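# Tuck chair under desk and park cart in bay

## Task

Slide the office chair fully beneath the desk so it finishes upright with every wheel on the floor; move the utility cart into the yellow-taped bay so all four of its wheels sit within the tape and none rests on the tape line; keep the desk close to its starting spot with its load still aboard and nothing overhanging its edges; the robot must not topple or finish leaning, which counts as failure; at the end release everything and back the robot away.

## Robot and tools

Robot: TidyBot++, one mobile base (0.54 m long, 0.50 m wide, 0.38 m tall) on four driven casters, carrying a single seven-joint arm with a two-finger gripper. The shoulder sits 0.12 m ahead of base centre, 0.68 m up. Segments: upper arm 0.42 m, forearm 0.31 m, hand 0.31 m to the hand point. Cameras: base_camera and wrist_camera (the latter looks along the hand). The arm begins folded, hand down, poking up to 0.08 m beyond the base front, elbow up to 1.15 m high.

Frames: base frame has its origin on the floor below base centre, x ahead, y to the left, z up, metres. The odometry frame equals the base frame as it was when the scene began; base_odometry (x, y, heading in rad, left positive, -3.142 to 3.142) comes from wheel turns only, so slip looks like travel and drift of a few cm builds up. hand_pose is in the base frame: the midpoint between finger pads, its z axis out along the fingers, its y axis the direction the fingers open.

move: one action per call. Keys:
- base: an object with any of translate_m (forward +, -2 to 2 m), strafe_m (left +, -2 to 2 m), rotate_rad (counter-clockwise from above +, -6.3 to 6.3). These are offsets from where the base last reported itself, along the base axes at the start of the command; translation goes in a straight line.
- joints: absolute angle targets by name: joint_1_rad (any angle; positive turns the arm clockwise seen from above, the opposite sense to heading), joint_2_rad (-2.249 to 2.249, 0 = upper arm vertical, + leans forward), joint_3_rad (any), joint_4_rad (-2.579 to 2.579, elbow; with joint_3 at 3.14, negative folds forearm forward), joint_5_rad (any), joint_6_rad (-2.099 to 2.099, wrist), joint_7_rad (any; at 1.57 with hand down, fingers open left/right), gripper_pos (0 open to 1 closed; gap roughly 85 x (1 - value) mm). Any-angle joints go the short way, so send steps below half a turn.
- target: one flat list of seven numbers [x, y, z, qw, qx, qy, qz], an absolute hand pose in the base frame, metres. With target, joints may only include gripper_pos.
- speeds: per-action caps: translate_m and strafe_m 0.05 to 0.5 m/s (name only one when both are used), rotate_rad 0.1 to 1.57 rad/s.
- cameras: list of names, "all", or [] for none.
- blocking: true (default) returns when all motion rests; false returns in about half a second while motion continues.
A call with no action just reports. Unknown keys make the call invalid; out-of-range values get it refused, and then later calls in that reply are skipped.

wait(seconds 0 to 10, cameras) lets time pass and reports. stop(cameras) brakes all running motions. zoom_image(camera, region [x0, y0, x1, y1] in pixels, top-left origin, at most 504 x 504) enlarges part of the latest image. finished_scene(scene: the current number) ends the scene permanently; the goal must hold with the robot idle.

Result lines: base_status, joint_status, hand_status read done, moving, off_target, stopped, contact_stop, time_out, not_followed, torque_fault, or limit_stop_at_motor_heat. The move line gives done or the worst status. hand_status is done within 10 mm and 2 degrees; most hand moves end off_target within about 3 cm, so fix by adding (wanted minus hand_pose) to your last target. hand_target is where the joint targets would put the hand; resend it to hold still, especially when loaded. base_tilt gives forward/right lean in degrees. motor_effort is percent of maximum, bracket = peak in last action. on_its_own lists things the robot did unprompted. Motor temperatures are listed per joint; MOTOR HOT appears at 60 °C, and at 75 °C the arm goes limp for 30 to 60 s. "joint command not followed" or "pose unreachable" means the arm's targets were withheld (self-collision check); ARM HIT means a hard knock on the base or itself. A base move times out after 14 s; no action exceeds 15 s. Base status done only means the wheels turned enough, not that the base arrived.

Cautions: the arm does not avoid obstacles and keeps pushing when blocked; a blocked base pushes hard until timeout. Snagging a raised hand (about 0.6 m up or more) while driving, pushing sideways with it, or reaching far out over nearby furniture can tip the robot; backing off or retracting the arm rights a small lean. Hard impacts can trip a torque fault (arm frozen 10 s). Avoid dropping things, releasing moving objects, slamming, very hard shoves and excessive grip or twisting force. A hand pointing down reaches at most about 0.94 m high, only near the base. Loads make the arm sag; never command a loaded joint to its current reading. The scene keeps running while the operator thinks. Small random tugs or nudges may occur.

Each tool is called after "Request:" as a command line: name --argument value for each argument, lists and objects as JSON in quotes; but a table of rows of numbers goes row by row, as --pt "numbers of a row", without its own name.

## Session

Request:
move --joints '{"joint_6_rad":-1.9}'

Scene clock: 1.30 s.
Motor temperatures (°C): [39 36 32 39 38 42 40]
move: not_followed
base_odometry: x=+0.000 y=+0.000 heading=+0.000
base_tilt: forward=+0.3 right=+0.3
base_status: not commanded
joint_positions: joint_1_rad=+0.038 joint_2_rad=-0.368 joint_3_rad=+3.116 joint_4_rad=-2.562 joint_5_rad=+0.043 joint_6_rad=-0.932 joint_7_rad=+1.563 gripper_pos=+0.000
joint_status: joint_6_rad not_followed (moved -0.070 of -1.038)
motor_effort: joint_1_rad=-1(1) joint_2_rad=+1(3) joint_3_rad=+1(1) joint_4_rad=+15(19) joint_5_rad=+1(1) joint_6_rad=+0(3) joint_7_rad=+1(2)
hand_pose: x=+0.2274 y=-0.0119 z=+0.5798 quat_wxyz=(+0.022, +1.000, +0.002, +0.007) (m; base frame)
hand_target: x=+0.2247 y=-0.0119 z=+0.5804 quat_wxyz=(+0.022, +1.000, +0.001, +0.002) (m; base frame)
hand_status: not commanded
pictures: base_camera, wrist_camera
joint command not followed: on one or more control steps a check withheld the commanded joint targets, and the robot was not sent them on those steps. On the call's last step the targets were still withheld.
cause: the commanded joint targets, or the way to them, would bring two parts of the arm too close to each other (the joints from joint_2_rad to joint_7_rad lie between them).
Images, in order (width x height): base_camera 644x364, wrist_camera 644x476.

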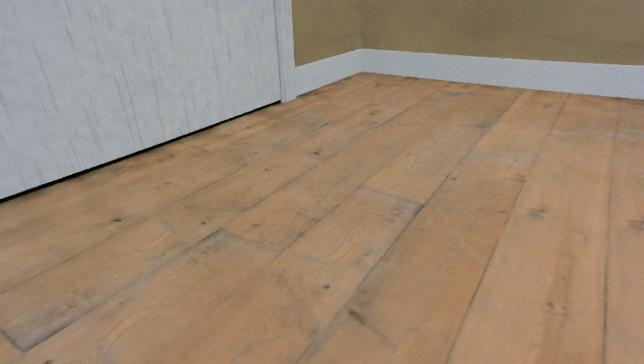

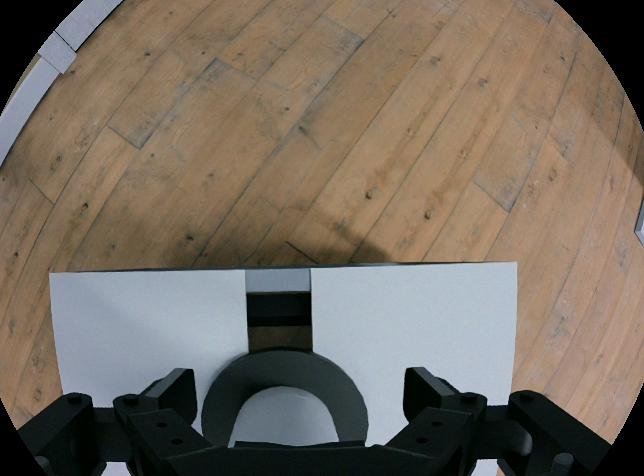

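Request:
move --joints '{"joint_1_rad":0,"joint_2_rad":-0.3,"joint_3_rad":3.14,"joint_4_rad":-1.6,"joint_5_rad":0,"joint_6_rad":-0.75,"joint_7_rad":1.57}'

Request:
move --joints '{"joint_1_rad":1.2}' --cameras '["wrist_camera"]'

Request:
move --joints '{"joint_1_rad":2.4}' --cameras '["wrist_camera"]'

Request:
move --joints '{"joint_1_rad":3.6}' --cameras '["wrist_camera"]'

Request:
move --joints '{"joint_1_rad":4.8}' --cameras '["wrist_camera"]'

Scene clock: 14.57 s.
Motor temperatures (°C): [39 36 32 39 38 42 40]
move: done
base_odometry: x=+0.000 y=+0.000 heading=+0.000
base_tilt: forward=+0.3 right=+0.3
base_status: not commanded
joint_positions: joint_1_rad=+0.014 joint_2_rad=-0.311 joint_3_rad=+3.118 joint_4_rad=-1.605 joint_5_rad=+0.039 joint_6_rad=-0.798 joint_7_rad=+1.563 gripper_pos=+0.000
joint_status: all done
motor_effort: joint_1_rad=-1(2) joint_2_rad=-9(11) joint_3_rad=+1(2) joint_4_rad=+22(23) joint_5_rad=+1(2) joint_6_rad=+7(8) joint_7_rad=+1(2)
hand_pose: x=+0.5623 y=-0.0013 z=+1.0134 quat_wxyz=(+0.018, +0.865, +0.007, +0.501) (m; base frame)
hand_target: x=+0.5738 y=+0.0022 z=+1.0243 quat_wxyz=(+0.000, +0.855, +0.000, +0.519) (m; base frame)
hand_status: not commanded
pictures: base_camera, wrist_camera
held back during your reply time, on 69 control steps: two parts of the arm were too close to each other, or the arm's last command would have brought them too close.
led back after a hold: the arm was led back toward your command in small steps, so it may still be short of it.
joint command not followed: on one or more control steps a check withheld the commanded joint targets, and the robot was not sent them on those steps.
cause: the commanded joint targets, or the way to them, would bring two parts of the arm too close to each other (the joints from joint_2_rad to joint_7_rad lie between them).
Images, in order (width x height): base_camera 644x364, wrist_camera 644x476.

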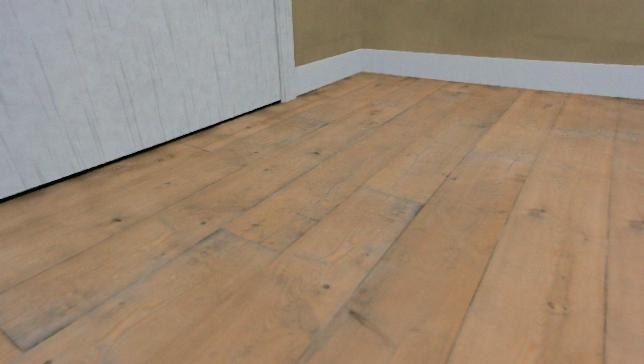

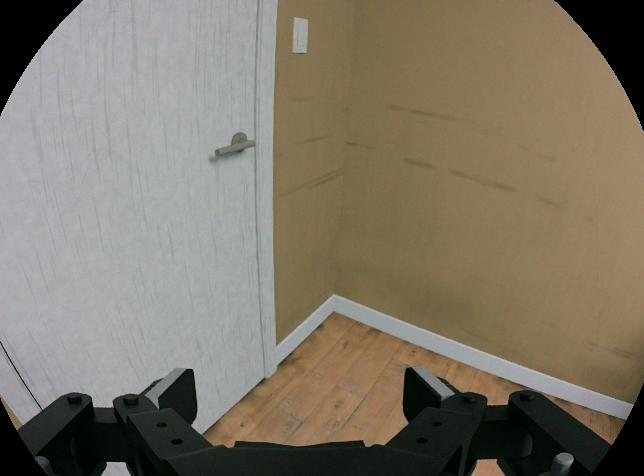

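Scene clock: 17.03 s.
Motor temperatures (°C): [39 36 32 39 38 42 40]
move: done
base_odometry: x=+0.000 y=+0.000 heading=+0.000
base_tilt: forward=+0.3 right=+0.4
base_status: not commanded
joint_positions: joint_1_rad=+1.187 joint_2_rad=-0.311 joint_3_rad=+3.123 joint_4_rad=-1.605 joint_5_rad=+0.039 joint_6_rad=-0.798 joint_7_rad=+1.563 gripper_pos=+0.000
joint_status: all done
motor_effort: joint_1_rad=-1(2) joint_2_rad=-10(11) joint_3_rad=+1(2) joint_4_rad=+22(22) joint_5_rad=+1(2) joint_6_rad=+8(8) joint_7_rad=+1(2)
hand_pose: x=+0.2873 y=-0.4102 z=+1.0134 quat_wxyz=(+0.292, +0.723, -0.475, +0.407) (m; base frame)
hand_target: x=+0.2858 y=-0.4231 z=+1.0243 quat_wxyz=(+0.293, +0.706, -0.482, +0.429) (m; base frame)
hand_status: not commanded
pictures: wrist_camera
Images, in order (width x height): wrist_camera 644x476.

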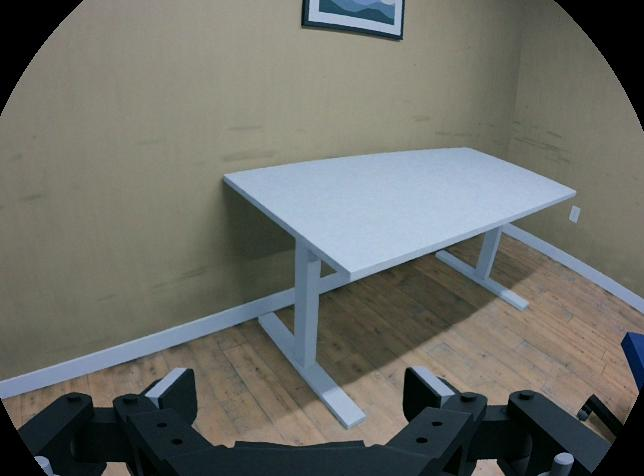

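Scene clock: 19.50 s.
Motor temperatures (°C): [39 36 32 39 38 42 40]
move: done
base_odometry: x=+0.000 y=+0.000 heading=+0.000
base_tilt: forward=+0.3 right=+0.3
base_status: not commanded
joint_positions: joint_1_rad=+2.387 joint_2_rad=-0.311 joint_3_rad=+3.125 joint_4_rad=-1.605 joint_5_rad=+0.038 joint_6_rad=-0.798 joint_7_rad=+1.563 gripper_pos=+0.000
joint_status: all done
motor_effort: joint_1_rad=-1(2) joint_2_rad=-9(11) joint_3_rad=+1(1) joint_4_rad=+22(22) joint_5_rad=+1(2) joint_6_rad=+7(8) joint_7_rad=+1(2)
hand_pose: x=-0.2031 y=-0.3048 z=+1.0135 quat_wxyz=(+0.471, +0.327, -0.801, +0.171) (m; base frame)
hand_target: x=-0.2149 y=-0.3088 z=+1.0243 quat_wxyz=(+0.484, +0.310, -0.796, +0.188) (m; base frame)
hand_status: not commanded
pictures: wrist_camera
Images, in order (width x height): wrist_camera 644x476.

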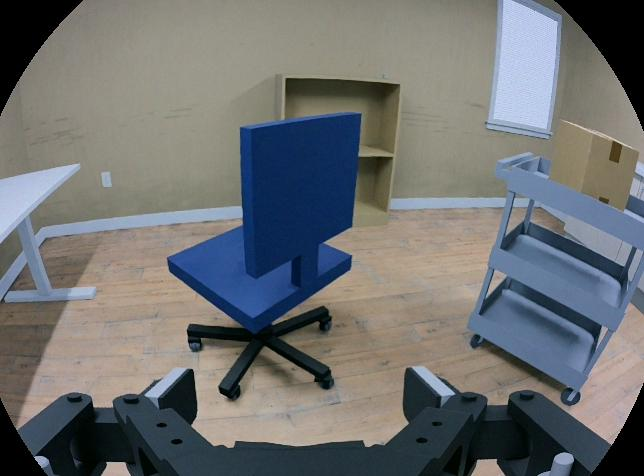

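Scene clock: 21.97 s.
Motor temperatures (°C): [39 36 32 39 38 42 40]
move: done
base_odometry: x=+0.000 y=+0.000 heading=+0.000
base_tilt: forward=+0.3 right=+0.3
base_status: not commanded
joint_positions: joint_1_rad=+3.587 joint_2_rad=-0.311 joint_3_rad=+3.127 joint_4_rad=-1.605 joint_5_rad=+0.038 joint_6_rad=-0.798 joint_7_rad=+1.563 gripper_pos=+0.000
joint_status: all done
motor_effort: joint_1_rad=-1(2) joint_2_rad=-10(11) joint_3_rad=+1(1) joint_4_rad=+22(23) joint_5_rad=+1(2) joint_6_rad=+8(8) joint_7_rad=+1(2)
hand_pose: x=-0.2815 y=+0.1903 z=+1.0135 quat_wxyz=(+0.485, -0.183, -0.846, -0.125) (m; base frame)
hand_target: x=-0.2898 y=+0.1993 z=+1.0243 quat_wxyz=(+0.506, -0.194, -0.832, -0.118) (m; base frame)
hand_status: not commanded
pictures: wrist_camera
Images, in order (width x height): wrist_camera 644x476.

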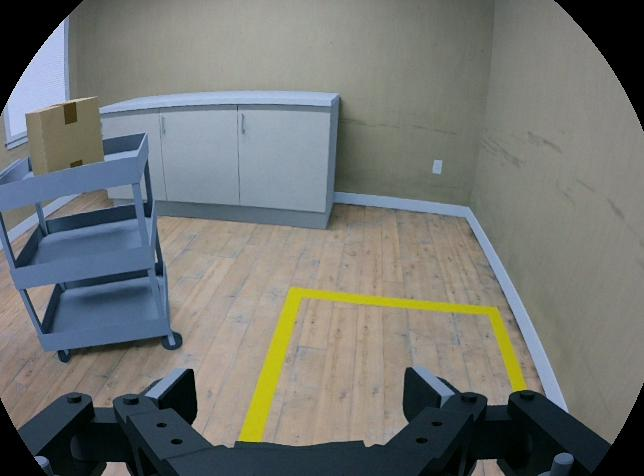

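Scene clock: 24.43 s.
Motor temperatures (°C): [39 36 32 39 38 42 40]
move: done
base_odometry: x=+0.000 y=+0.000 heading=+0.000
base_tilt: forward=+0.2 right=+0.3
base_status: not commanded
joint_positions: joint_1_rad=+4.787 joint_2_rad=-0.311 joint_3_rad=+3.127 joint_4_rad=-1.605 joint_5_rad=+0.038 joint_6_rad=-0.798 joint_7_rad=+1.563 gripper_pos=+0.000
joint_status: all done
motor_effort: joint_1_rad=-1(2) joint_2_rad=-10(11) joint_3_rad=+1(1) joint_4_rad=+22(23) joint_5_rad=+1(1) joint_6_rad=+8(8) joint_7_rad=+1(2)
hand_pose: x=+0.1516 y=+0.4422 z=+1.0135 quat_wxyz=(+0.330, -0.629, -0.595, -0.377) (m; base frame)
hand_target: x=+0.1566 y=+0.4532 z=+1.0243 quat_wxyz=(+0.351, -0.630, -0.578, -0.383) (m; base frame)
hand_status: not commanded
pictures: wrist_camera
Images, in order (width x height): wrist_camera 644x476.

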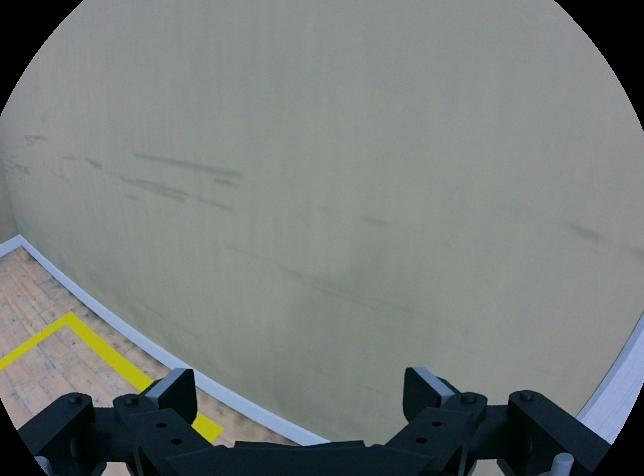

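Request:
move --base '{"rotate_rad":3.14}' --joints '{"joint_1_rad":0}'

Request:
move --joints '{"joint_1_rad":-0.6}' --cameras '["wrist_camera"]'

Request:
move --joints '{"joint_1_rad":1.2,"joint_2_rad":-0.9}' --cameras '["wrist_camera"]'

Scene clock: 80.43 s.
Motor temperatures (°C): [39 36 32 39 38 42 40]
move: done
base_odometry: x=+0.000 y=+0.000 heading=+3.140
base_tilt: forward=+0.3 right=+0.3
base_status: done
joint_positions: joint_1_rad=+6.270 joint_2_rad=-0.311 joint_3_rad=+3.128 joint_4_rad=-1.605 joint_5_rad=+0.037 joint_6_rad=-0.798 joint_7_rad=+1.563 gripper_pos=+0.000
joint_status: all done
motor_effort: joint_1_rad=-1(2) joint_2_rad=-10(12) joint_3_rad=+1(2) joint_4_rad=+22(23) joint_5_rad=+1(2) joint_6_rad=+7(8) joint_7_rad=+2(2)
hand_pose: x=+0.5625 y=+0.0063 z=+1.0133 quat_wxyz=(-0.011, -0.865, -0.013, -0.501) (m; base frame)
hand_target: x=+0.5738 y=+0.0022 z=+1.0243 quat_wxyz=(+0.000, -0.855, +0.000, -0.519) (m; base frame)
hand_status: not commanded
pictures: base_camera, wrist_camera
Images, in order (width x height): base_camera 644x364, wrist_camera 644x476.

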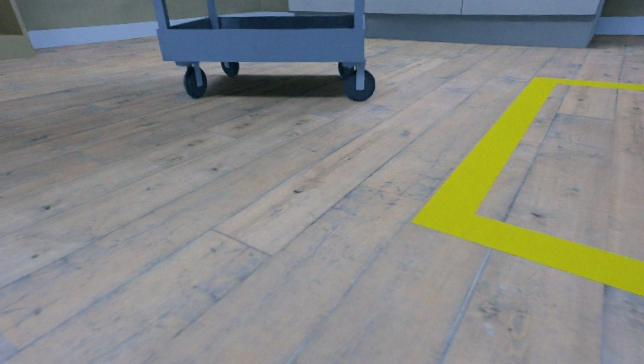

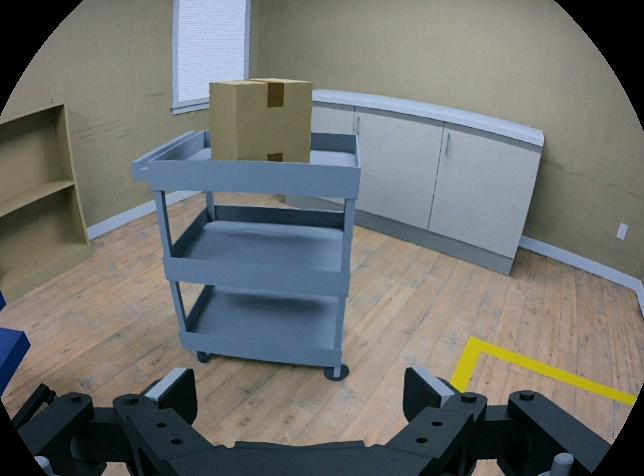

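Scene clock: 82.27 s.
Motor temperatures (°C): [39 36 32 39 38 42 40]
move: done
base_odometry: x=+0.000 y=+0.000 heading=+3.140
base_tilt: forward=+0.3 right=+0.3
base_status: not commanded
joint_positions: joint_1_rad=+5.696 joint_2_rad=-0.311 joint_3_rad=+3.128 joint_4_rad=-1.605 joint_5_rad=+0.036 joint_6_rad=-0.798 joint_7_rad=+1.563 gripper_pos=+0.000
joint_status: all done
motor_effort: joint_1_rad=-1(2) joint_2_rad=-10(11) joint_3_rad=+1(2) joint_4_rad=+22(22) joint_5_rad=+1(2) joint_6_rad=+7(8) joint_7_rad=+1(2)
hand_pose: x=+0.4881 y=+0.2459 z=+1.0133 quat_wxyz=(+0.131, -0.826, -0.257, -0.484) (m; base frame)
hand_target: x=+0.4931 y=+0.2586 z=+1.0243 quat_wxyz=(+0.154, -0.816, -0.253, -0.496) (m; base frame)
hand_status: not commanded
pictures: wrist_camera
Images, in order (width x height): wrist_camera 644x476.

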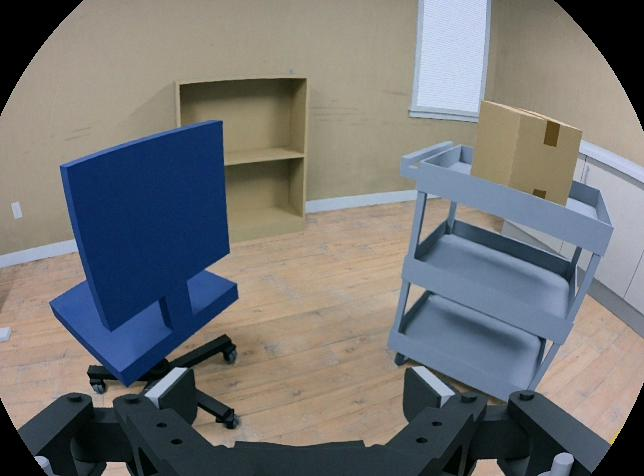

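Scene clock: 85.23 s.
Motor temperatures (°C): [39 36 32 39 38 42 40]
move: done
base_odometry: x=+0.000 y=+0.000 heading=+3.140
base_tilt: forward=+0.3 right=+0.3
base_status: not commanded
joint_positions: joint_1_rad=+7.469 joint_2_rad=-0.881 joint_3_rad=+3.128 joint_4_rad=-1.605 joint_5_rad=+0.036 joint_6_rad=-0.798 joint_7_rad=+1.563 gripper_pos=+0.000
joint_status: all done
motor_effort: joint_1_rad=-1(2) joint_2_rad=+13(15) joint_3_rad=+1(1) joint_4_rad=+17(23) joint_5_rad=+1(1) joint_6_rad=+8(9) joint_7_rad=+2(2)
hand_pose: x=+0.1922 y=-0.1801 z=+1.2003 quat_wxyz=(-0.418, -0.573, +0.383, -0.592) (m; base frame)
hand_target: x=+0.1870 y=-0.1688 z=+1.2213 quat_wxyz=(-0.422, -0.548, +0.374, -0.618) (m; base frame)
hand_status: not commanded
pictures: wrist_camera
Images, in order (width x height): wrist_camera 644x476.

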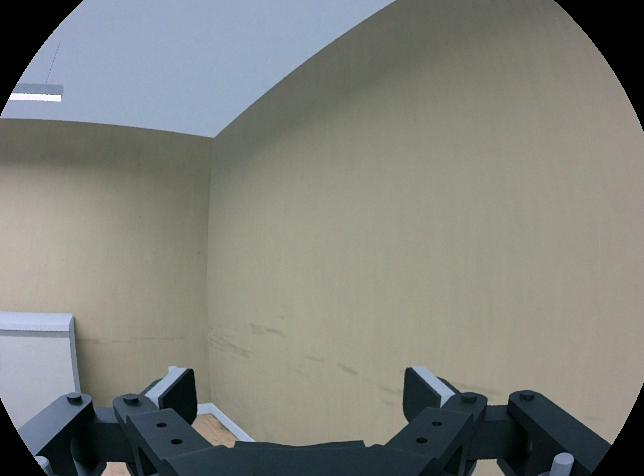

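Request:
move --base '{"translate_m":0.45,"strafe_m":0.25}' --joints '{"joint_1_rad":0,"joint_2_rad":-0.6,"joint_4_rad":-1.8,"joint_6_rad":-1.0}'

Scene clock: 112.73 s.
Motor temperatures (°C): [39 36 32 39 38 42 40]
move: done
base_odometry: x=-0.451 y=-0.249 heading=+3.140
base_tilt: forward=+0.3 right=+0.3
base_status: done
joint_positions: joint_1_rad=+6.297 joint_2_rad=-0.614 joint_3_rad=+3.131 joint_4_rad=-1.776 joint_5_rad=+0.034 joint_6_rad=-0.929 joint_7_rad=+1.563 gripper_pos=+0.000
joint_status: all done
motor_effort: joint_1_rad=-1(2) joint_2_rad=+2(16) joint_3_rad=+1(4) joint_4_rad=+21(23) joint_5_rad=+1(2) joint_6_rad=+8(10) joint_7_rad=+1(2)
hand_pose: x=+0.4350 y=-0.0067 z=+0.9958 quat_wxyz=(-0.019, -0.865, +0.002, -0.501) (m; base frame)
hand_target: x=+0.4261 y=+0.0020 z=+0.9598 quat_wxyz=(+0.000, -0.891, +0.000, -0.454) (m; base frame)
hand_status: not commanded
pictures: base_camera, wrist_camera
Images, in order (width x height): base_camera 644x364, wrist_camera 644x476.

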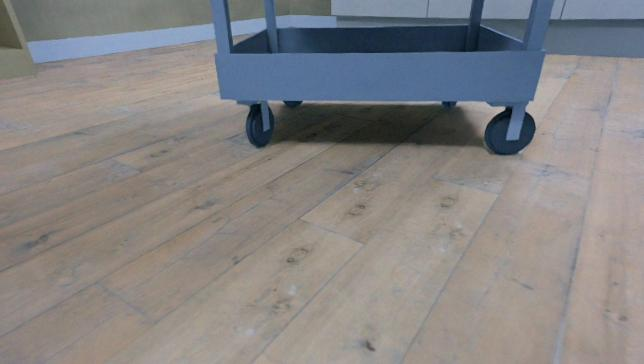

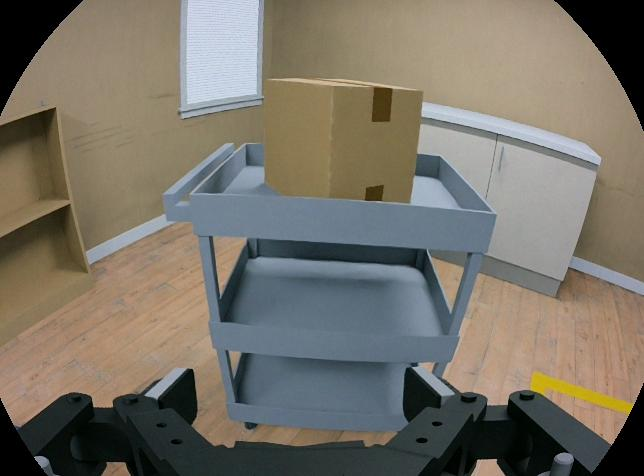

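Request:
move --base '{"strafe_m":-0.27}' --target '[0.38, 0, 0.93, 0, 0.707, 0.707, 0]'

Request:
move --base '{"translate_m":0.3}'

Scene clock: 136.57 s.
Motor temperatures (°C): [39 36 32 39 38 42 40]
move: off_target
base_odometry: x=-0.451 y=+0.021 heading=+3.141
base_tilt: forward=+0.3 right=+0.4
base_status: done
joint_positions: joint_1_rad=+6.205 joint_2_rad=-0.068 joint_3_rad=+3.206 joint_4_rad=-1.195 joint_5_rad=+0.034 joint_6_rad=-1.960 joint_7_rad=+3.074 gripper_pos=+0.000
joint_status: not commanded
motor_effort: joint_1_rad=-1(2) joint_2_rad=-13(15) joint_3_rad=+0(3) joint_4_rad=+17(22) joint_5_rad=+1(2) joint_6_rad=+1(8) joint_7_rad=+2(2)
hand_pose: x=+0.3921 y=-0.0057 z=+0.9257 quat_wxyz=(-0.028, -0.730, -0.683, -0.011) (m; base frame)
hand_target: x=+0.3800 y=+0.0000 z=+0.9300 quat_wxyz=(+0.000, -0.707, -0.707, +0.000) (m; base frame)
hand_status: off_target (0.014 m and 5.1 deg from the pose sent, 0.086 m and 104.8 deg at the start)
pictures: base_camera, wrist_camera
Images, in order (width x height): base_camera 644x364, wrist_camera 644x476.

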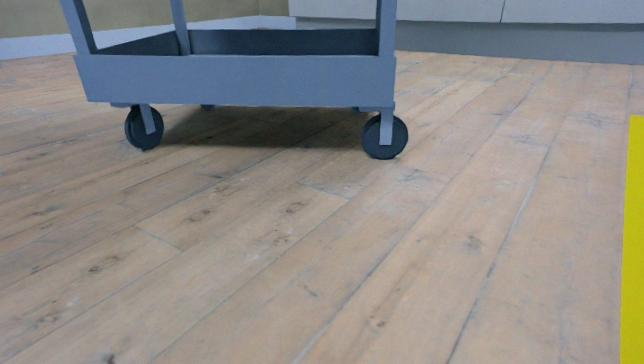

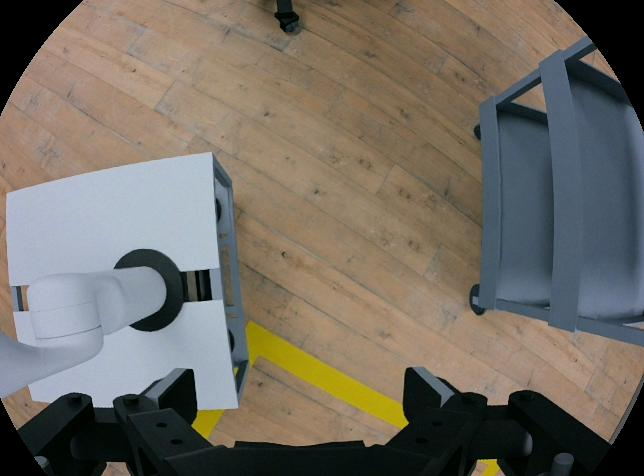

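Scene clock: 138.47 s.
Motor temperatures (°C): [39 36 32 39 38 42 40]
move: done
base_odometry: x=-0.751 y=+0.021 heading=+3.140
base_tilt: forward=+0.3 right=+0.3
base_status: done
joint_positions: joint_1_rad=+6.205 joint_2_rad=-0.054 joint_3_rad=+3.207 joint_4_rad=-1.193 joint_5_rad=+0.034 joint_6_rad=-1.967 joint_7_rad=+3.077 gripper_pos=+0.000
joint_status: not commanded
motor_effort: joint_1_rad=-1(1) joint_2_rad=-14(17) joint_3_rad=+0(1) joint_4_rad=+17(17) joint_5_rad=+1(1) joint_6_rad=+0(2) joint_7_rad=+1(2)
hand_pose: x=+0.3937 y=-0.0057 z=+0.9223 quat_wxyz=(-0.022, -0.730, -0.683, -0.003) (m; base frame)
hand_target: x=+0.3800 y=+0.0000 z=+0.9300 quat_wxyz=(+0.000, -0.707, -0.707, +0.000) (m; base frame)
hand_status: not commanded
pictures: base_camera, wrist_camera
Images, in order (width x height): base_camera 644x364, wrist_camera 644x476.

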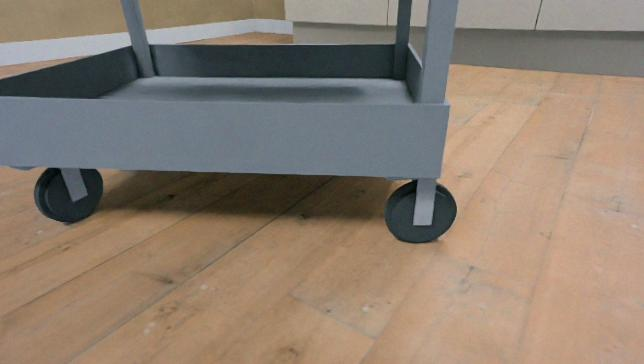

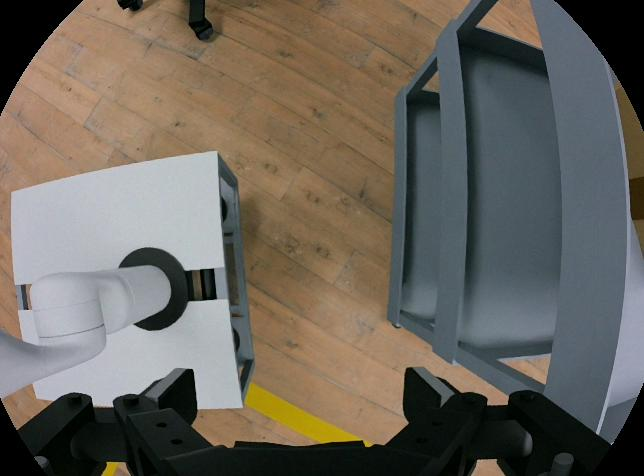

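Request:
move --base '{"translate_m":0.1,"strafe_m":0.03}'

Scene clock: 150.10 s.
Motor temperatures (°C): [39 36 32 39 38 42 40]
move: done
base_odometry: x=-0.851 y=-0.008 heading=+3.140
base_tilt: forward=+0.3 right=+0.3
base_status: done
joint_positions: joint_1_rad=+6.203 joint_2_rad=-0.049 joint_3_rad=+3.208 joint_4_rad=-1.193 joint_5_rad=+0.034 joint_6_rad=-1.969 joint_7_rad=+3.077 gripper_pos=+0.000
joint_status: not commanded
motor_effort: joint_1_rad=-1(2) joint_2_rad=-14(18) joint_3_rad=+0(1) joint_4_rad=+16(17) joint_5_rad=+1(1) joint_6_rad=+1(1) joint_7_rad=+1(2)
hand_pose: x=+0.3943 y=-0.0055 z=+0.9212 quat_wxyz=(-0.020, -0.729, -0.684, -0.001) (m; base frame)
hand_target: x=+0.3800 y=+0.0000 z=+0.9300 quat_wxyz=(+0.000, -0.707, -0.707, +0.000) (m; base frame)
hand_status: not commanded
pictures: base_camera, wrist_camera
Images, in order (width x height): base_camera 644x364, wrist_camera 644x476.

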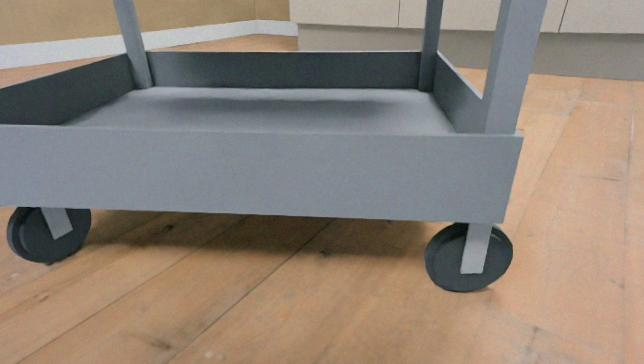

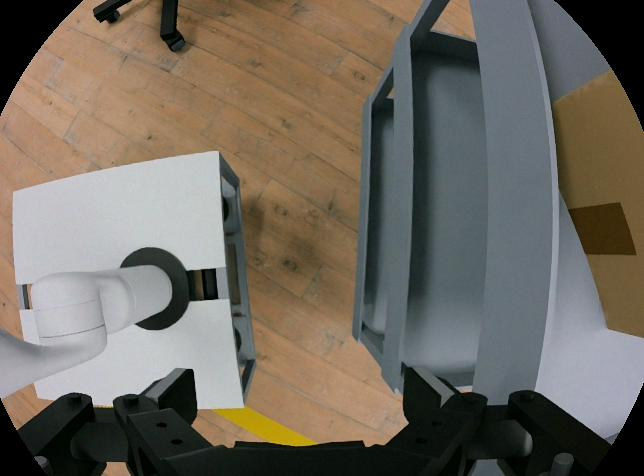

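Request:
move --target '[0.42, 0, 0.82, 0, 0.707, 0.707, 0]'

Request:
move --base '{"translate_m":0.12}'

Scene clock: 159.20 s.
Motor temperatures (°C): [39 36 32 39 38 42 40]
move: off_target
base_odometry: x=-0.851 y=-0.008 heading=+3.140
base_tilt: forward=+0.3 right=+0.3
base_status: not commanded
joint_positions: joint_1_rad=+6.217 joint_2_rad=-0.046 joint_3_rad=+3.208 joint_4_rad=-1.486 joint_5_rad=+0.034 joint_6_rad=-1.732 joint_7_rad=+3.081 gripper_pos=+0.000
joint_status: not commanded
motor_effort: joint_1_rad=-1(1) joint_2_rad=-16(16) joint_3_rad=+0(0) joint_4_rad=+17(18) joint_5_rad=+1(1) joint_6_rad=+0(1) joint_7_rad=+0(2)
hand_pose: x=+0.4028 y=-0.0095 z=+0.8321 quat_wxyz=(-0.001, -0.730, -0.684, +0.022) (m; base frame)
hand_target: x=+0.4200 y=+0.0000 z=+0.8200 quat_wxyz=(+0.000, -0.707, -0.707, +0.000) (m; base frame)
hand_status: off_target (0.023 m and 4.5 deg from the pose sent, 0.105 m and 4.4 deg at the start)
pictures: base_camera, wrist_camera
Images, in order (width x height): base_camera 644x364, wrist_camera 644x476.

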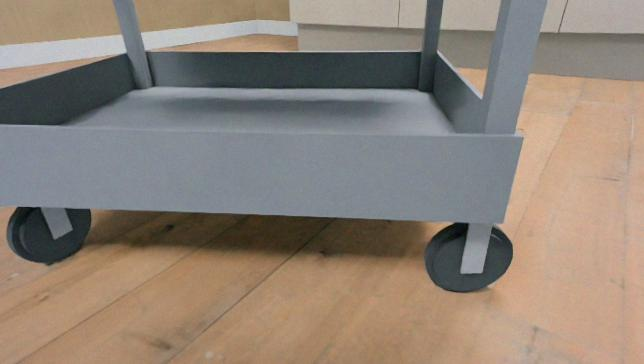

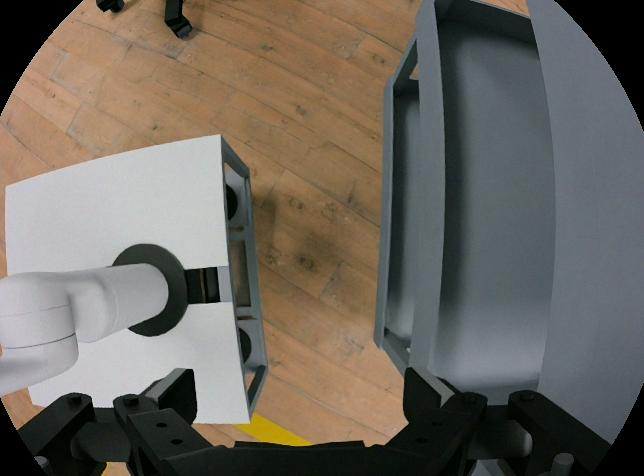

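Scene clock: 160.60 s.
Motor temperatures (°C): [39 36 32 39 38 42 40]
move: done
base_odometry: x=-0.971 y=-0.008 heading=+3.140
base_tilt: forward=+0.3 right=+0.3
base_status: done
joint_positions: joint_1_rad=+6.224 joint_2_rad=-0.059 joint_3_rad=+3.208 joint_4_rad=-1.494 joint_5_rad=+0.034 joint_6_rad=-1.713 joint_7_rad=+3.082 gripper_pos=+0.000
joint_status: not commanded
motor_effort: joint_1_rad=-1(3) joint_2_rad=-9(18) joint_3_rad=+0(1) joint_4_rad=+15(25) joint_5_rad=+0(2) joint_6_rad=+2(13) joint_7_rad=+2(2)
hand_pose: x=+0.4044 y=-0.0117 z=+0.8333 quat_wxyz=(-0.009, -0.732, -0.681, +0.012) (m; base frame)
hand_target: x=+0.4200 y=+0.0000 z=+0.8200 quat_wxyz=(+0.000, -0.707, -0.707, +0.000) (m; base frame)
hand_status: not commanded
pictures: base_camera, wrist_camera
Images, in order (width x height): base_camera 644x364, wrist_camera 644x476.

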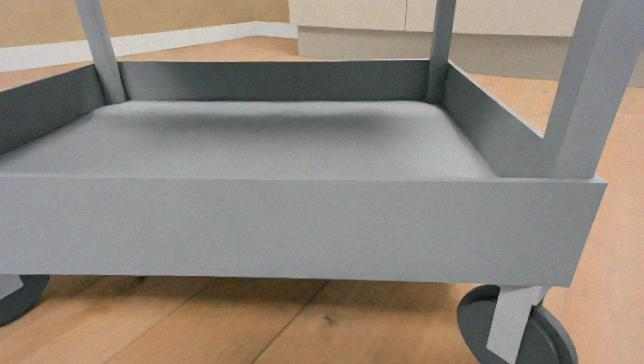

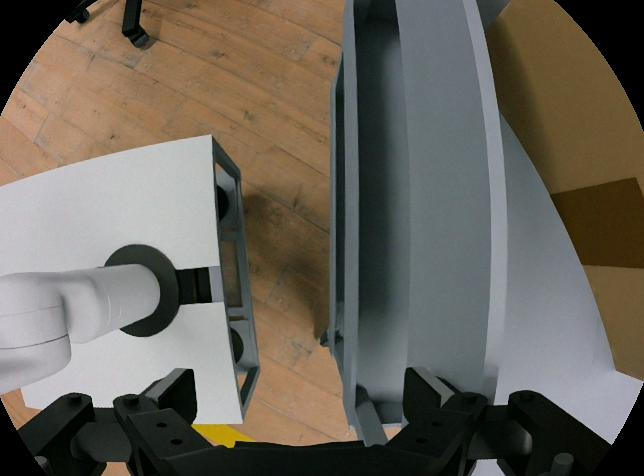

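Request:
move --base '{"translate_m":-0.07}'

Request:
move --target '[0.38, 0, 0.945, 0, 0.707, 0.707, 0]'

Request:
move --base '{"translate_m":0.11,"strafe_m":0.03}' --speeds '{"translate_m":0.1}'

Scene clock: 168.47 s.
Motor temperatures (°C): [39 36 32 39 38 42 40]
move: done
base_odometry: x=-0.901 y=-0.009 heading=+3.140
base_tilt: forward=+0.3 right=+0.3
base_status: done
joint_positions: joint_1_rad=+6.224 joint_2_rad=-0.040 joint_3_rad=+3.208 joint_4_rad=-1.494 joint_5_rad=+0.034 joint_6_rad=-1.711 joint_7_rad=+3.082 gripper_pos=+0.000
joint_status: not commanded
motor_effort: joint_1_rad=-1(2) joint_2_rad=-16(19) joint_3_rad=+0(1) joint_4_rad=+18(18) joint_5_rad=+1(1) joint_6_rad=-1(2) joint_7_rad=+2(2)
hand_pose: x=+0.4079 y=-0.0115 z=+0.8276 quat_wxyz=(-0.003, -0.731, -0.682, +0.019) (m; base frame)
hand_target: x=+0.4200 y=+0.0000 z=+0.8200 quat_wxyz=(+0.000, -0.707, -0.707, +0.000) (m; base frame)
hand_status: not commanded
pictures: base_camera, wrist_camera
Images, in order (width x height): base_camera 644x364, wrist_camera 644x476.

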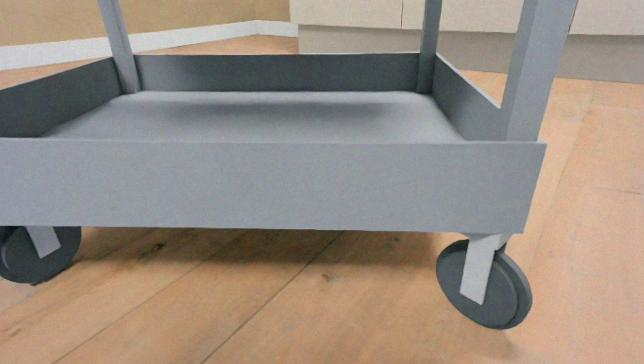

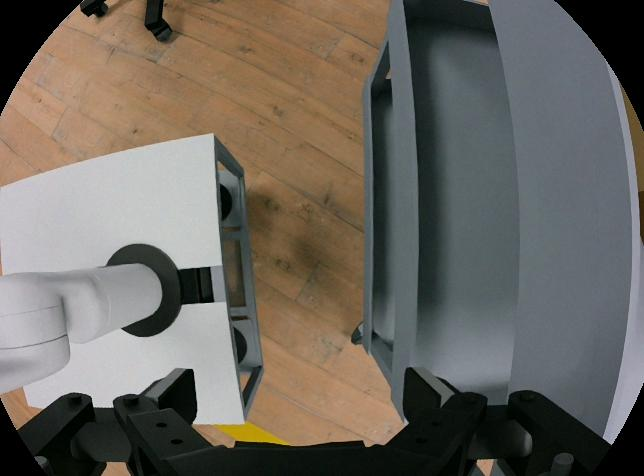

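Scene clock: 170.03 s.
Motor temperatures (°C): [39 36 32 39 38 42 40]
move: off_target
base_odometry: x=-0.901 y=-0.009 heading=+3.140
base_tilt: forward=+0.3 right=+0.3
base_status: not commanded
joint_positions: joint_1_rad=+6.224 joint_2_rad=-0.040 joint_3_rad=+3.208 joint_4_rad=-1.122 joint_5_rad=+0.034 joint_6_rad=-2.012 joint_7_rad=+3.082 gripper_pos=+0.000
joint_status: not commanded
motor_effort: joint_1_rad=-1(1) joint_2_rad=-14(18) joint_3_rad=+0(0) joint_4_rad=+16(19) joint_5_rad=+1(1) joint_6_rad=+1(1) joint_7_rad=+2(2)
hand_pose: x=+0.3953 y=-0.0108 z=+0.9390 quat_wxyz=(-0.026, -0.735, -0.677, -0.007) (m; base frame)
hand_target: x=+0.3800 y=+0.0000 z=+0.9450 quat_wxyz=(+0.000, -0.707, -0.707, +0.000) (m; base frame)
hand_status: off_target (0.020 m and 5.6 deg from the pose sent, 0.121 m and 4.6 deg at the start)
pictures: base_camera, wrist_camera
Images, in order (width x height): base_camera 644x364, wrist_camera 644x476.

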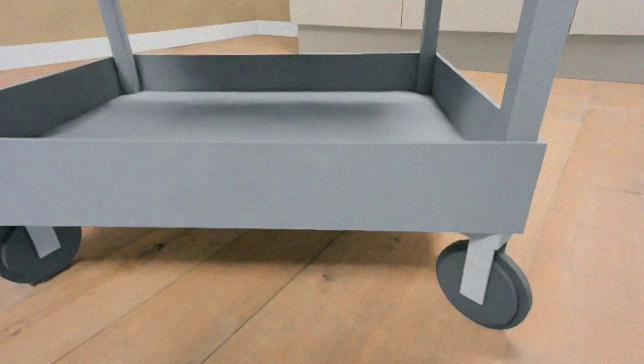

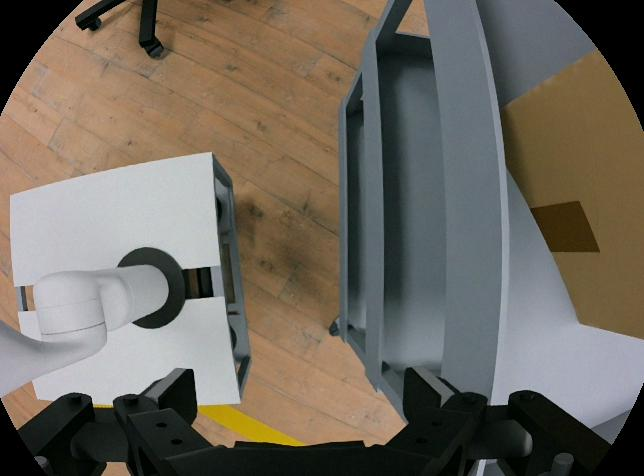

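Scene clock: 171.73 s.
Motor temperatures (°C): [39 36 32 39 38 42 40]
move: done
base_odometry: x=-1.011 y=-0.038 heading=+3.140
base_tilt: forward=+0.3 right=+0.3
base_status: done
joint_positions: joint_1_rad=+6.224 joint_2_rad=-0.037 joint_3_rad=+3.208 joint_4_rad=-1.121 joint_5_rad=+0.034 joint_6_rad=-2.019 joint_7_rad=+3.082 gripper_pos=+0.000
joint_status: not commanded
motor_effort: joint_1_rad=-1(2) joint_2_rad=-13(17) joint_3_rad=+0(1) joint_4_rad=+16(17) joint_5_rad=+1(1) joint_6_rad=+1(1) joint_7_rad=+0(2)
hand_pose: x=+0.3940 y=-0.0107 z=+0.9382 quat_wxyz=(-0.023, -0.735, -0.678, -0.004) (m; base frame)
hand_target: x=+0.3800 y=+0.0000 z=+0.9450 quat_wxyz=(+0.000, -0.707, -0.707, +0.000) (m; base frame)
hand_status: not commanded
pictures: base_camera, wrist_camera
Images, in order (width x height): base_camera 644x364, wrist_camera 644x476.

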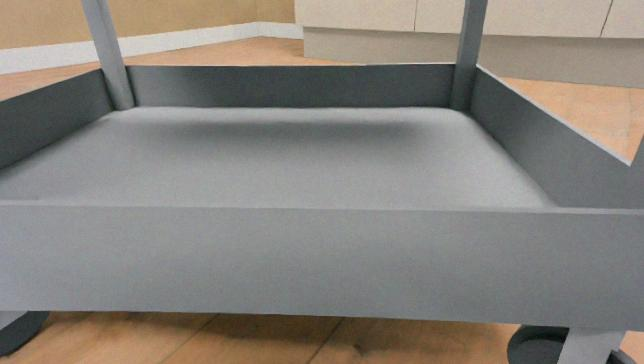

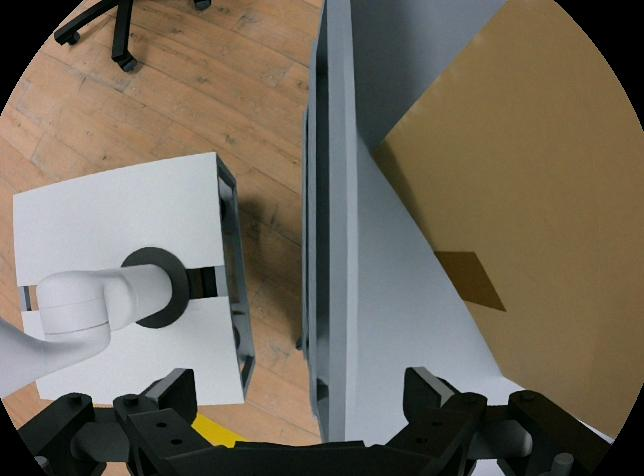

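Request:
move --base '{"translate_m":0.032,"strafe_m":-0.03}' --speeds '{"translate_m":0.1}' --cameras '["wrist_camera"]'

Request:
move --target '[0.378, 0, 0.905, 0, 0.707, 0.707, 0]' --cameras '["wrist_camera"]'

Scene clock: 180.97 s.
Motor temperatures (°C): [39 36 32 39 38 42 40]
move: done
base_odometry: x=-1.043 y=-0.008 heading=+3.140
base_tilt: forward=+0.3 right=+0.4
base_status: done
joint_positions: joint_1_rad=+6.223 joint_2_rad=-0.037 joint_3_rad=+3.208 joint_4_rad=-1.121 joint_5_rad=+0.034 joint_6_rad=-2.021 joint_7_rad=+3.082 gripper_pos=+0.000
joint_status: not commanded
motor_effort: joint_1_rad=-1(2) joint_2_rad=-14(18) joint_3_rad=+0(2) joint_4_rad=+16(17) joint_5_rad=+1(2) joint_6_rad=+0(1) joint_7_rad=+1(2)
hand_pose: x=+0.3936 y=-0.0105 z=+0.9382 quat_wxyz=(-0.023, -0.735, -0.678, -0.004) (m; base frame)
hand_target: x=+0.3800 y=+0.0000 z=+0.9450 quat_wxyz=(+0.000, -0.707, -0.707, +0.000) (m; base frame)
hand_status: not commanded
pictures: wrist_camera
Images, in order (width x height): wrist_camera 644x476.

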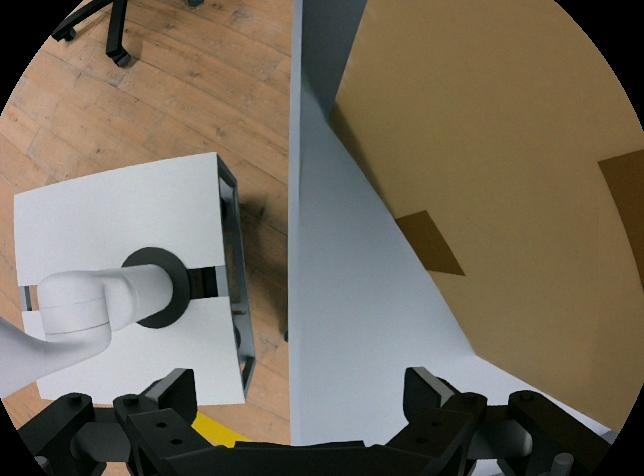

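Scene clock: 182.10 s.
Motor temperatures (°C): [39 36 32 39 38 42 40]
move: off_target
base_odometry: x=-1.043 y=-0.008 heading=+3.140
base_tilt: forward=+0.3 right=+0.3
base_status: not commanded
joint_positions: joint_1_rad=+6.170 joint_2_rad=-0.067 joint_3_rad=+3.233 joint_4_rad=-1.256 joint_5_rad=+0.034 joint_6_rad=-2.002 joint_7_rad=+3.082 gripper_pos=+0.000
joint_status: not commanded
motor_effort: joint_1_rad=-1(1) joint_2_rad=-13(15) joint_3_rad=+0(0) joint_4_rad=+16(17) joint_5_rad=+1(1) joint_6_rad=+0(1) joint_7_rad=+1(2)
hand_pose: x=+0.3685 y=-0.0041 z=+0.9077 quat_wxyz=(+0.008, -0.724, -0.689, +0.027) (m; base frame)
hand_target: x=+0.3780 y=+0.0000 z=+0.9050 quat_wxyz=(+0.000, -0.707, -0.707, +0.000) (m; base frame)
hand_status: off_target (0.011 m and 4.3 deg from the pose sent, 0.038 m and 5.3 deg at the start)
pictures: wrist_camera
Images, in order (width x height): wrist_camera 644x476.

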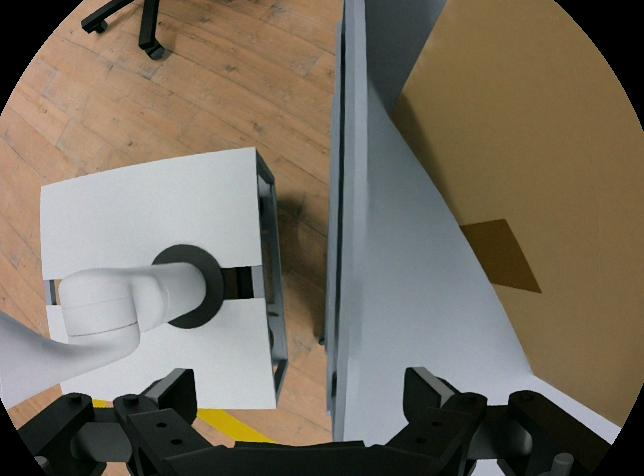

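Request:
move --target '[0.405, 0, 0.875, 0, 0.707, 0.707, 0]' --cameras '["wrist_camera"]'

Request:
move --joints '{"gripper_pos":1}'

Scene clock: 187.20 s.
Motor temperatures (°C): [39 36 32 39 38 42 40]
move: off_target
base_odometry: x=-1.043 y=-0.008 heading=+3.140
base_tilt: forward=+0.3 right=+0.4
base_status: not commanded
joint_positions: joint_1_rad=+6.207 joint_2_rad=-0.052 joint_3_rad=+3.222 joint_4_rad=-1.321 joint_5_rad=+0.034 joint_6_rad=-1.905 joint_7_rad=+3.084 gripper_pos=+0.000
joint_status: not commanded
motor_effort: joint_1_rad=-1(1) joint_2_rad=-14(16) joint_3_rad=+0(1) joint_4_rad=+16(18) joint_5_rad=+1(1) joint_6_rad=-1(1) joint_7_rad=+1(2)
hand_pose: x=+0.3881 y=-0.0104 z=+0.8843 quat_wxyz=(+0.001, -0.732, -0.681, +0.022) (m; base frame)
hand_target: x=+0.4050 y=+0.0000 z=+0.8750 quat_wxyz=(+0.000, -0.707, -0.707, +0.000) (m; base frame)
hand_status: off_target (0.022 m and 4.8 deg from the pose sent, 0.049 m and 4.3 deg at the start)
pictures: wrist_camera
Images, in order (width x height): wrist_camera 644x476.

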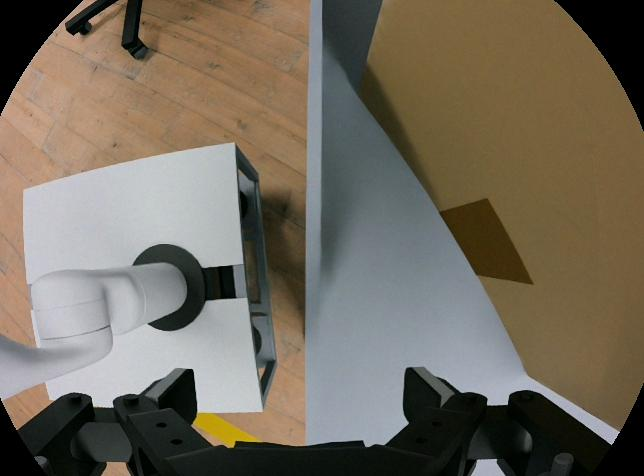

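Scene clock: 188.30 s.
Motor temperatures (°C): [39 36 32 39 38 42 40]
move: done
base_odometry: x=-1.043 y=-0.008 heading=+3.140
base_tilt: forward=+0.3 right=+0.3
base_status: not commanded
joint_positions: joint_1_rad=+6.207 joint_2_rad=-0.051 joint_3_rad=+3.222 joint_4_rad=-1.321 joint_5_rad=+0.034 joint_6_rad=-1.890 joint_7_rad=+3.084 gripper_pos=+0.999
joint_status: all done
motor_effort: joint_1_rad=-1(1) joint_2_rad=-13(17) joint_3_rad=+0(0) joint_4_rad=+14(17) joint_5_rad=+1(1) joint_6_rad=-1(5) joint_7_rad=+0(3)
hand_pose: x=+0.3931 y=-0.0105 z=+0.8841 quat_wxyz=(-0.004, -0.732, -0.681, +0.016) (m; base frame)
hand_target: x=+0.4050 y=+0.0000 z=+0.8750 quat_wxyz=(+0.000, -0.707, -0.707, +0.000) (m; base frame)
hand_status: not commanded
pictures: base_camera, wrist_camera
Images, in order (width x height): base_camera 644x364, wrist_camera 644x476.

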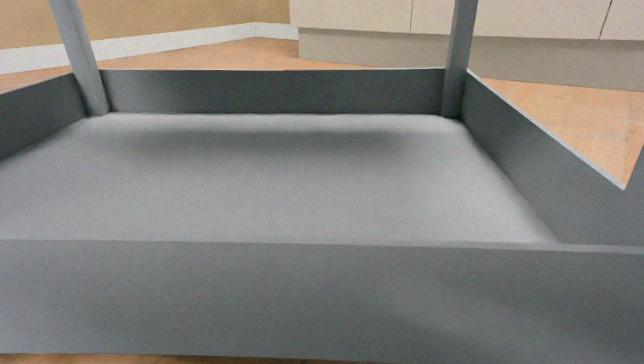

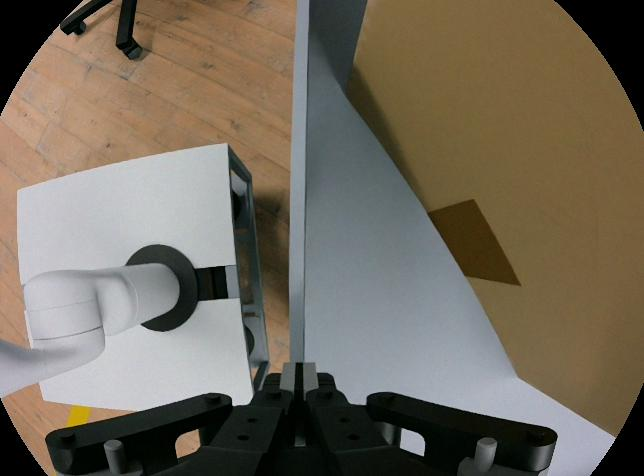

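Request:
move --joints '{"gripper_pos":0}' --cameras '[]'

Request:
move --target '[0.41, 0, 0.825, 0, 0.707, 0.707, 0]' --cameras '["wrist_camera"]'

Request:
move --joints '{"gripper_pos":1}' --cameras '["wrist_camera"]'

Scene clock: 194.93 s.
Motor temperatures (°C): [39 36 32 39 38 42 40]
move: done
base_odometry: x=-1.043 y=-0.008 heading=+3.140
base_tilt: forward=+0.3 right=+0.3
base_status: not commanded
joint_positions: joint_1_rad=+6.207 joint_2_rad=-0.051 joint_3_rad=+3.222 joint_4_rad=-1.325 joint_5_rad=+0.034 joint_6_rad=-1.890 joint_7_rad=+3.084 gripper_pos=+0.000
joint_status: all done
motor_effort: joint_1_rad=-1(1) joint_2_rad=-14(15) joint_3_rad=+0(0) joint_4_rad=+17(17) joint_5_rad=+1(1) joint_6_rad=+0(1) joint_7_rad=+0(2)
hand_pose: x=+0.3923 y=-0.0105 z=+0.8830 quat_wxyz=(-0.003, -0.732, -0.681, +0.017) (m; base frame)
hand_target: x=+0.4050 y=+0.0000 z=+0.8750 quat_wxyz=(+0.000, -0.707, -0.707, +0.000) (m; base frame)
hand_status: not commanded
pictures: none
No camera images: "cameras" was empty.

Scene clock: 196.03 s.
Motor temperatures (°C): [39 36 32 39 38 42 40]
move: off_target
base_odometry: x=-1.043 y=-0.008 heading=+3.140
base_tilt: forward=+0.3 right=+0.3
base_status: not commanded
joint_positions: joint_1_rad=+6.207 joint_2_rad=-0.051 joint_3_rad=+3.222 joint_4_rad=-1.492 joint_5_rad=+0.034 joint_6_rad=-1.750 joint_7_rad=+3.084 gripper_pos=+0.000
joint_status: not commanded
motor_effort: joint_1_rad=-1(1) joint_2_rad=-15(16) joint_3_rad=+0(1) joint_4_rad=+17(18) joint_5_rad=+1(1) joint_6_rad=-1(1) joint_7_rad=+1(2)
hand_pose: x=+0.3949 y=-0.0106 z=+0.8319 quat_wxyz=(+0.006, -0.730, -0.683, +0.028) (m; base frame)
hand_target: x=+0.4100 y=+0.0000 z=+0.8250 quat_wxyz=(+0.000, -0.707, -0.707, +0.000) (m; base frame)
hand_status: off_target (0.020 m and 5.0 deg from the pose sent, 0.062 m and 4.6 deg at the start)
pictures: wrist_camera
Images, in order (width x height): wrist_camera 644x476.

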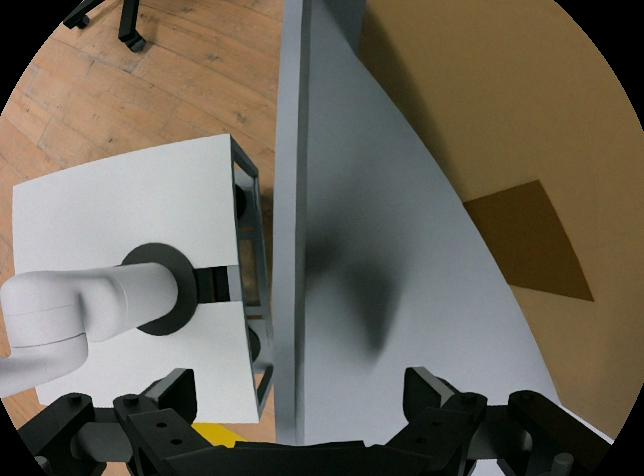

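Scene clock: 197.33 s.
Motor temperatures (°C): [39 36 32 39 38 42 40]
move: off_target
base_odometry: x=-1.043 y=-0.009 heading=+3.140
base_tilt: forward=+0.3 right=+0.4
base_status: not commanded
joint_positions: joint_1_rad=+6.209 joint_2_rad=-0.063 joint_3_rad=+3.222 joint_4_rad=-1.501 joint_5_rad=+0.034 joint_6_rad=-1.715 joint_7_rad=+3.086 gripper_pos=+0.948
joint_status: gripper_pos off_target (ended at +0.948, target +1.000)
motor_effort: joint_1_rad=-2(4) joint_2_rad=-12(16) joint_3_rad=-1(3) joint_4_rad=+17(21) joint_5_rad=-2(4) joint_6_rad=-2(12) joint_7_rad=+1(3)
hand_pose: x=+0.4014 y=-0.0114 z=+0.8322 quat_wxyz=(-0.006, -0.730, -0.683, +0.014) (m; base frame)
hand_target: x=+0.4100 y=+0.0000 z=+0.8250 quat_wxyz=(+0.000, -0.707, -0.707, +0.000) (m; base frame)
hand_status: not commanded
pictures: wrist_camera
Images, in order (width x height): wrist_camera 644x476.

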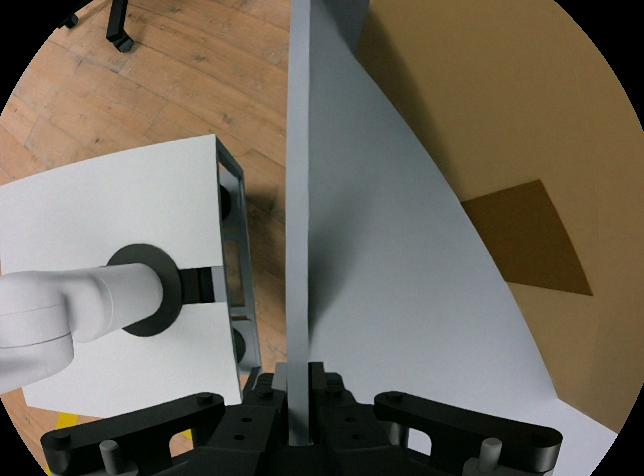

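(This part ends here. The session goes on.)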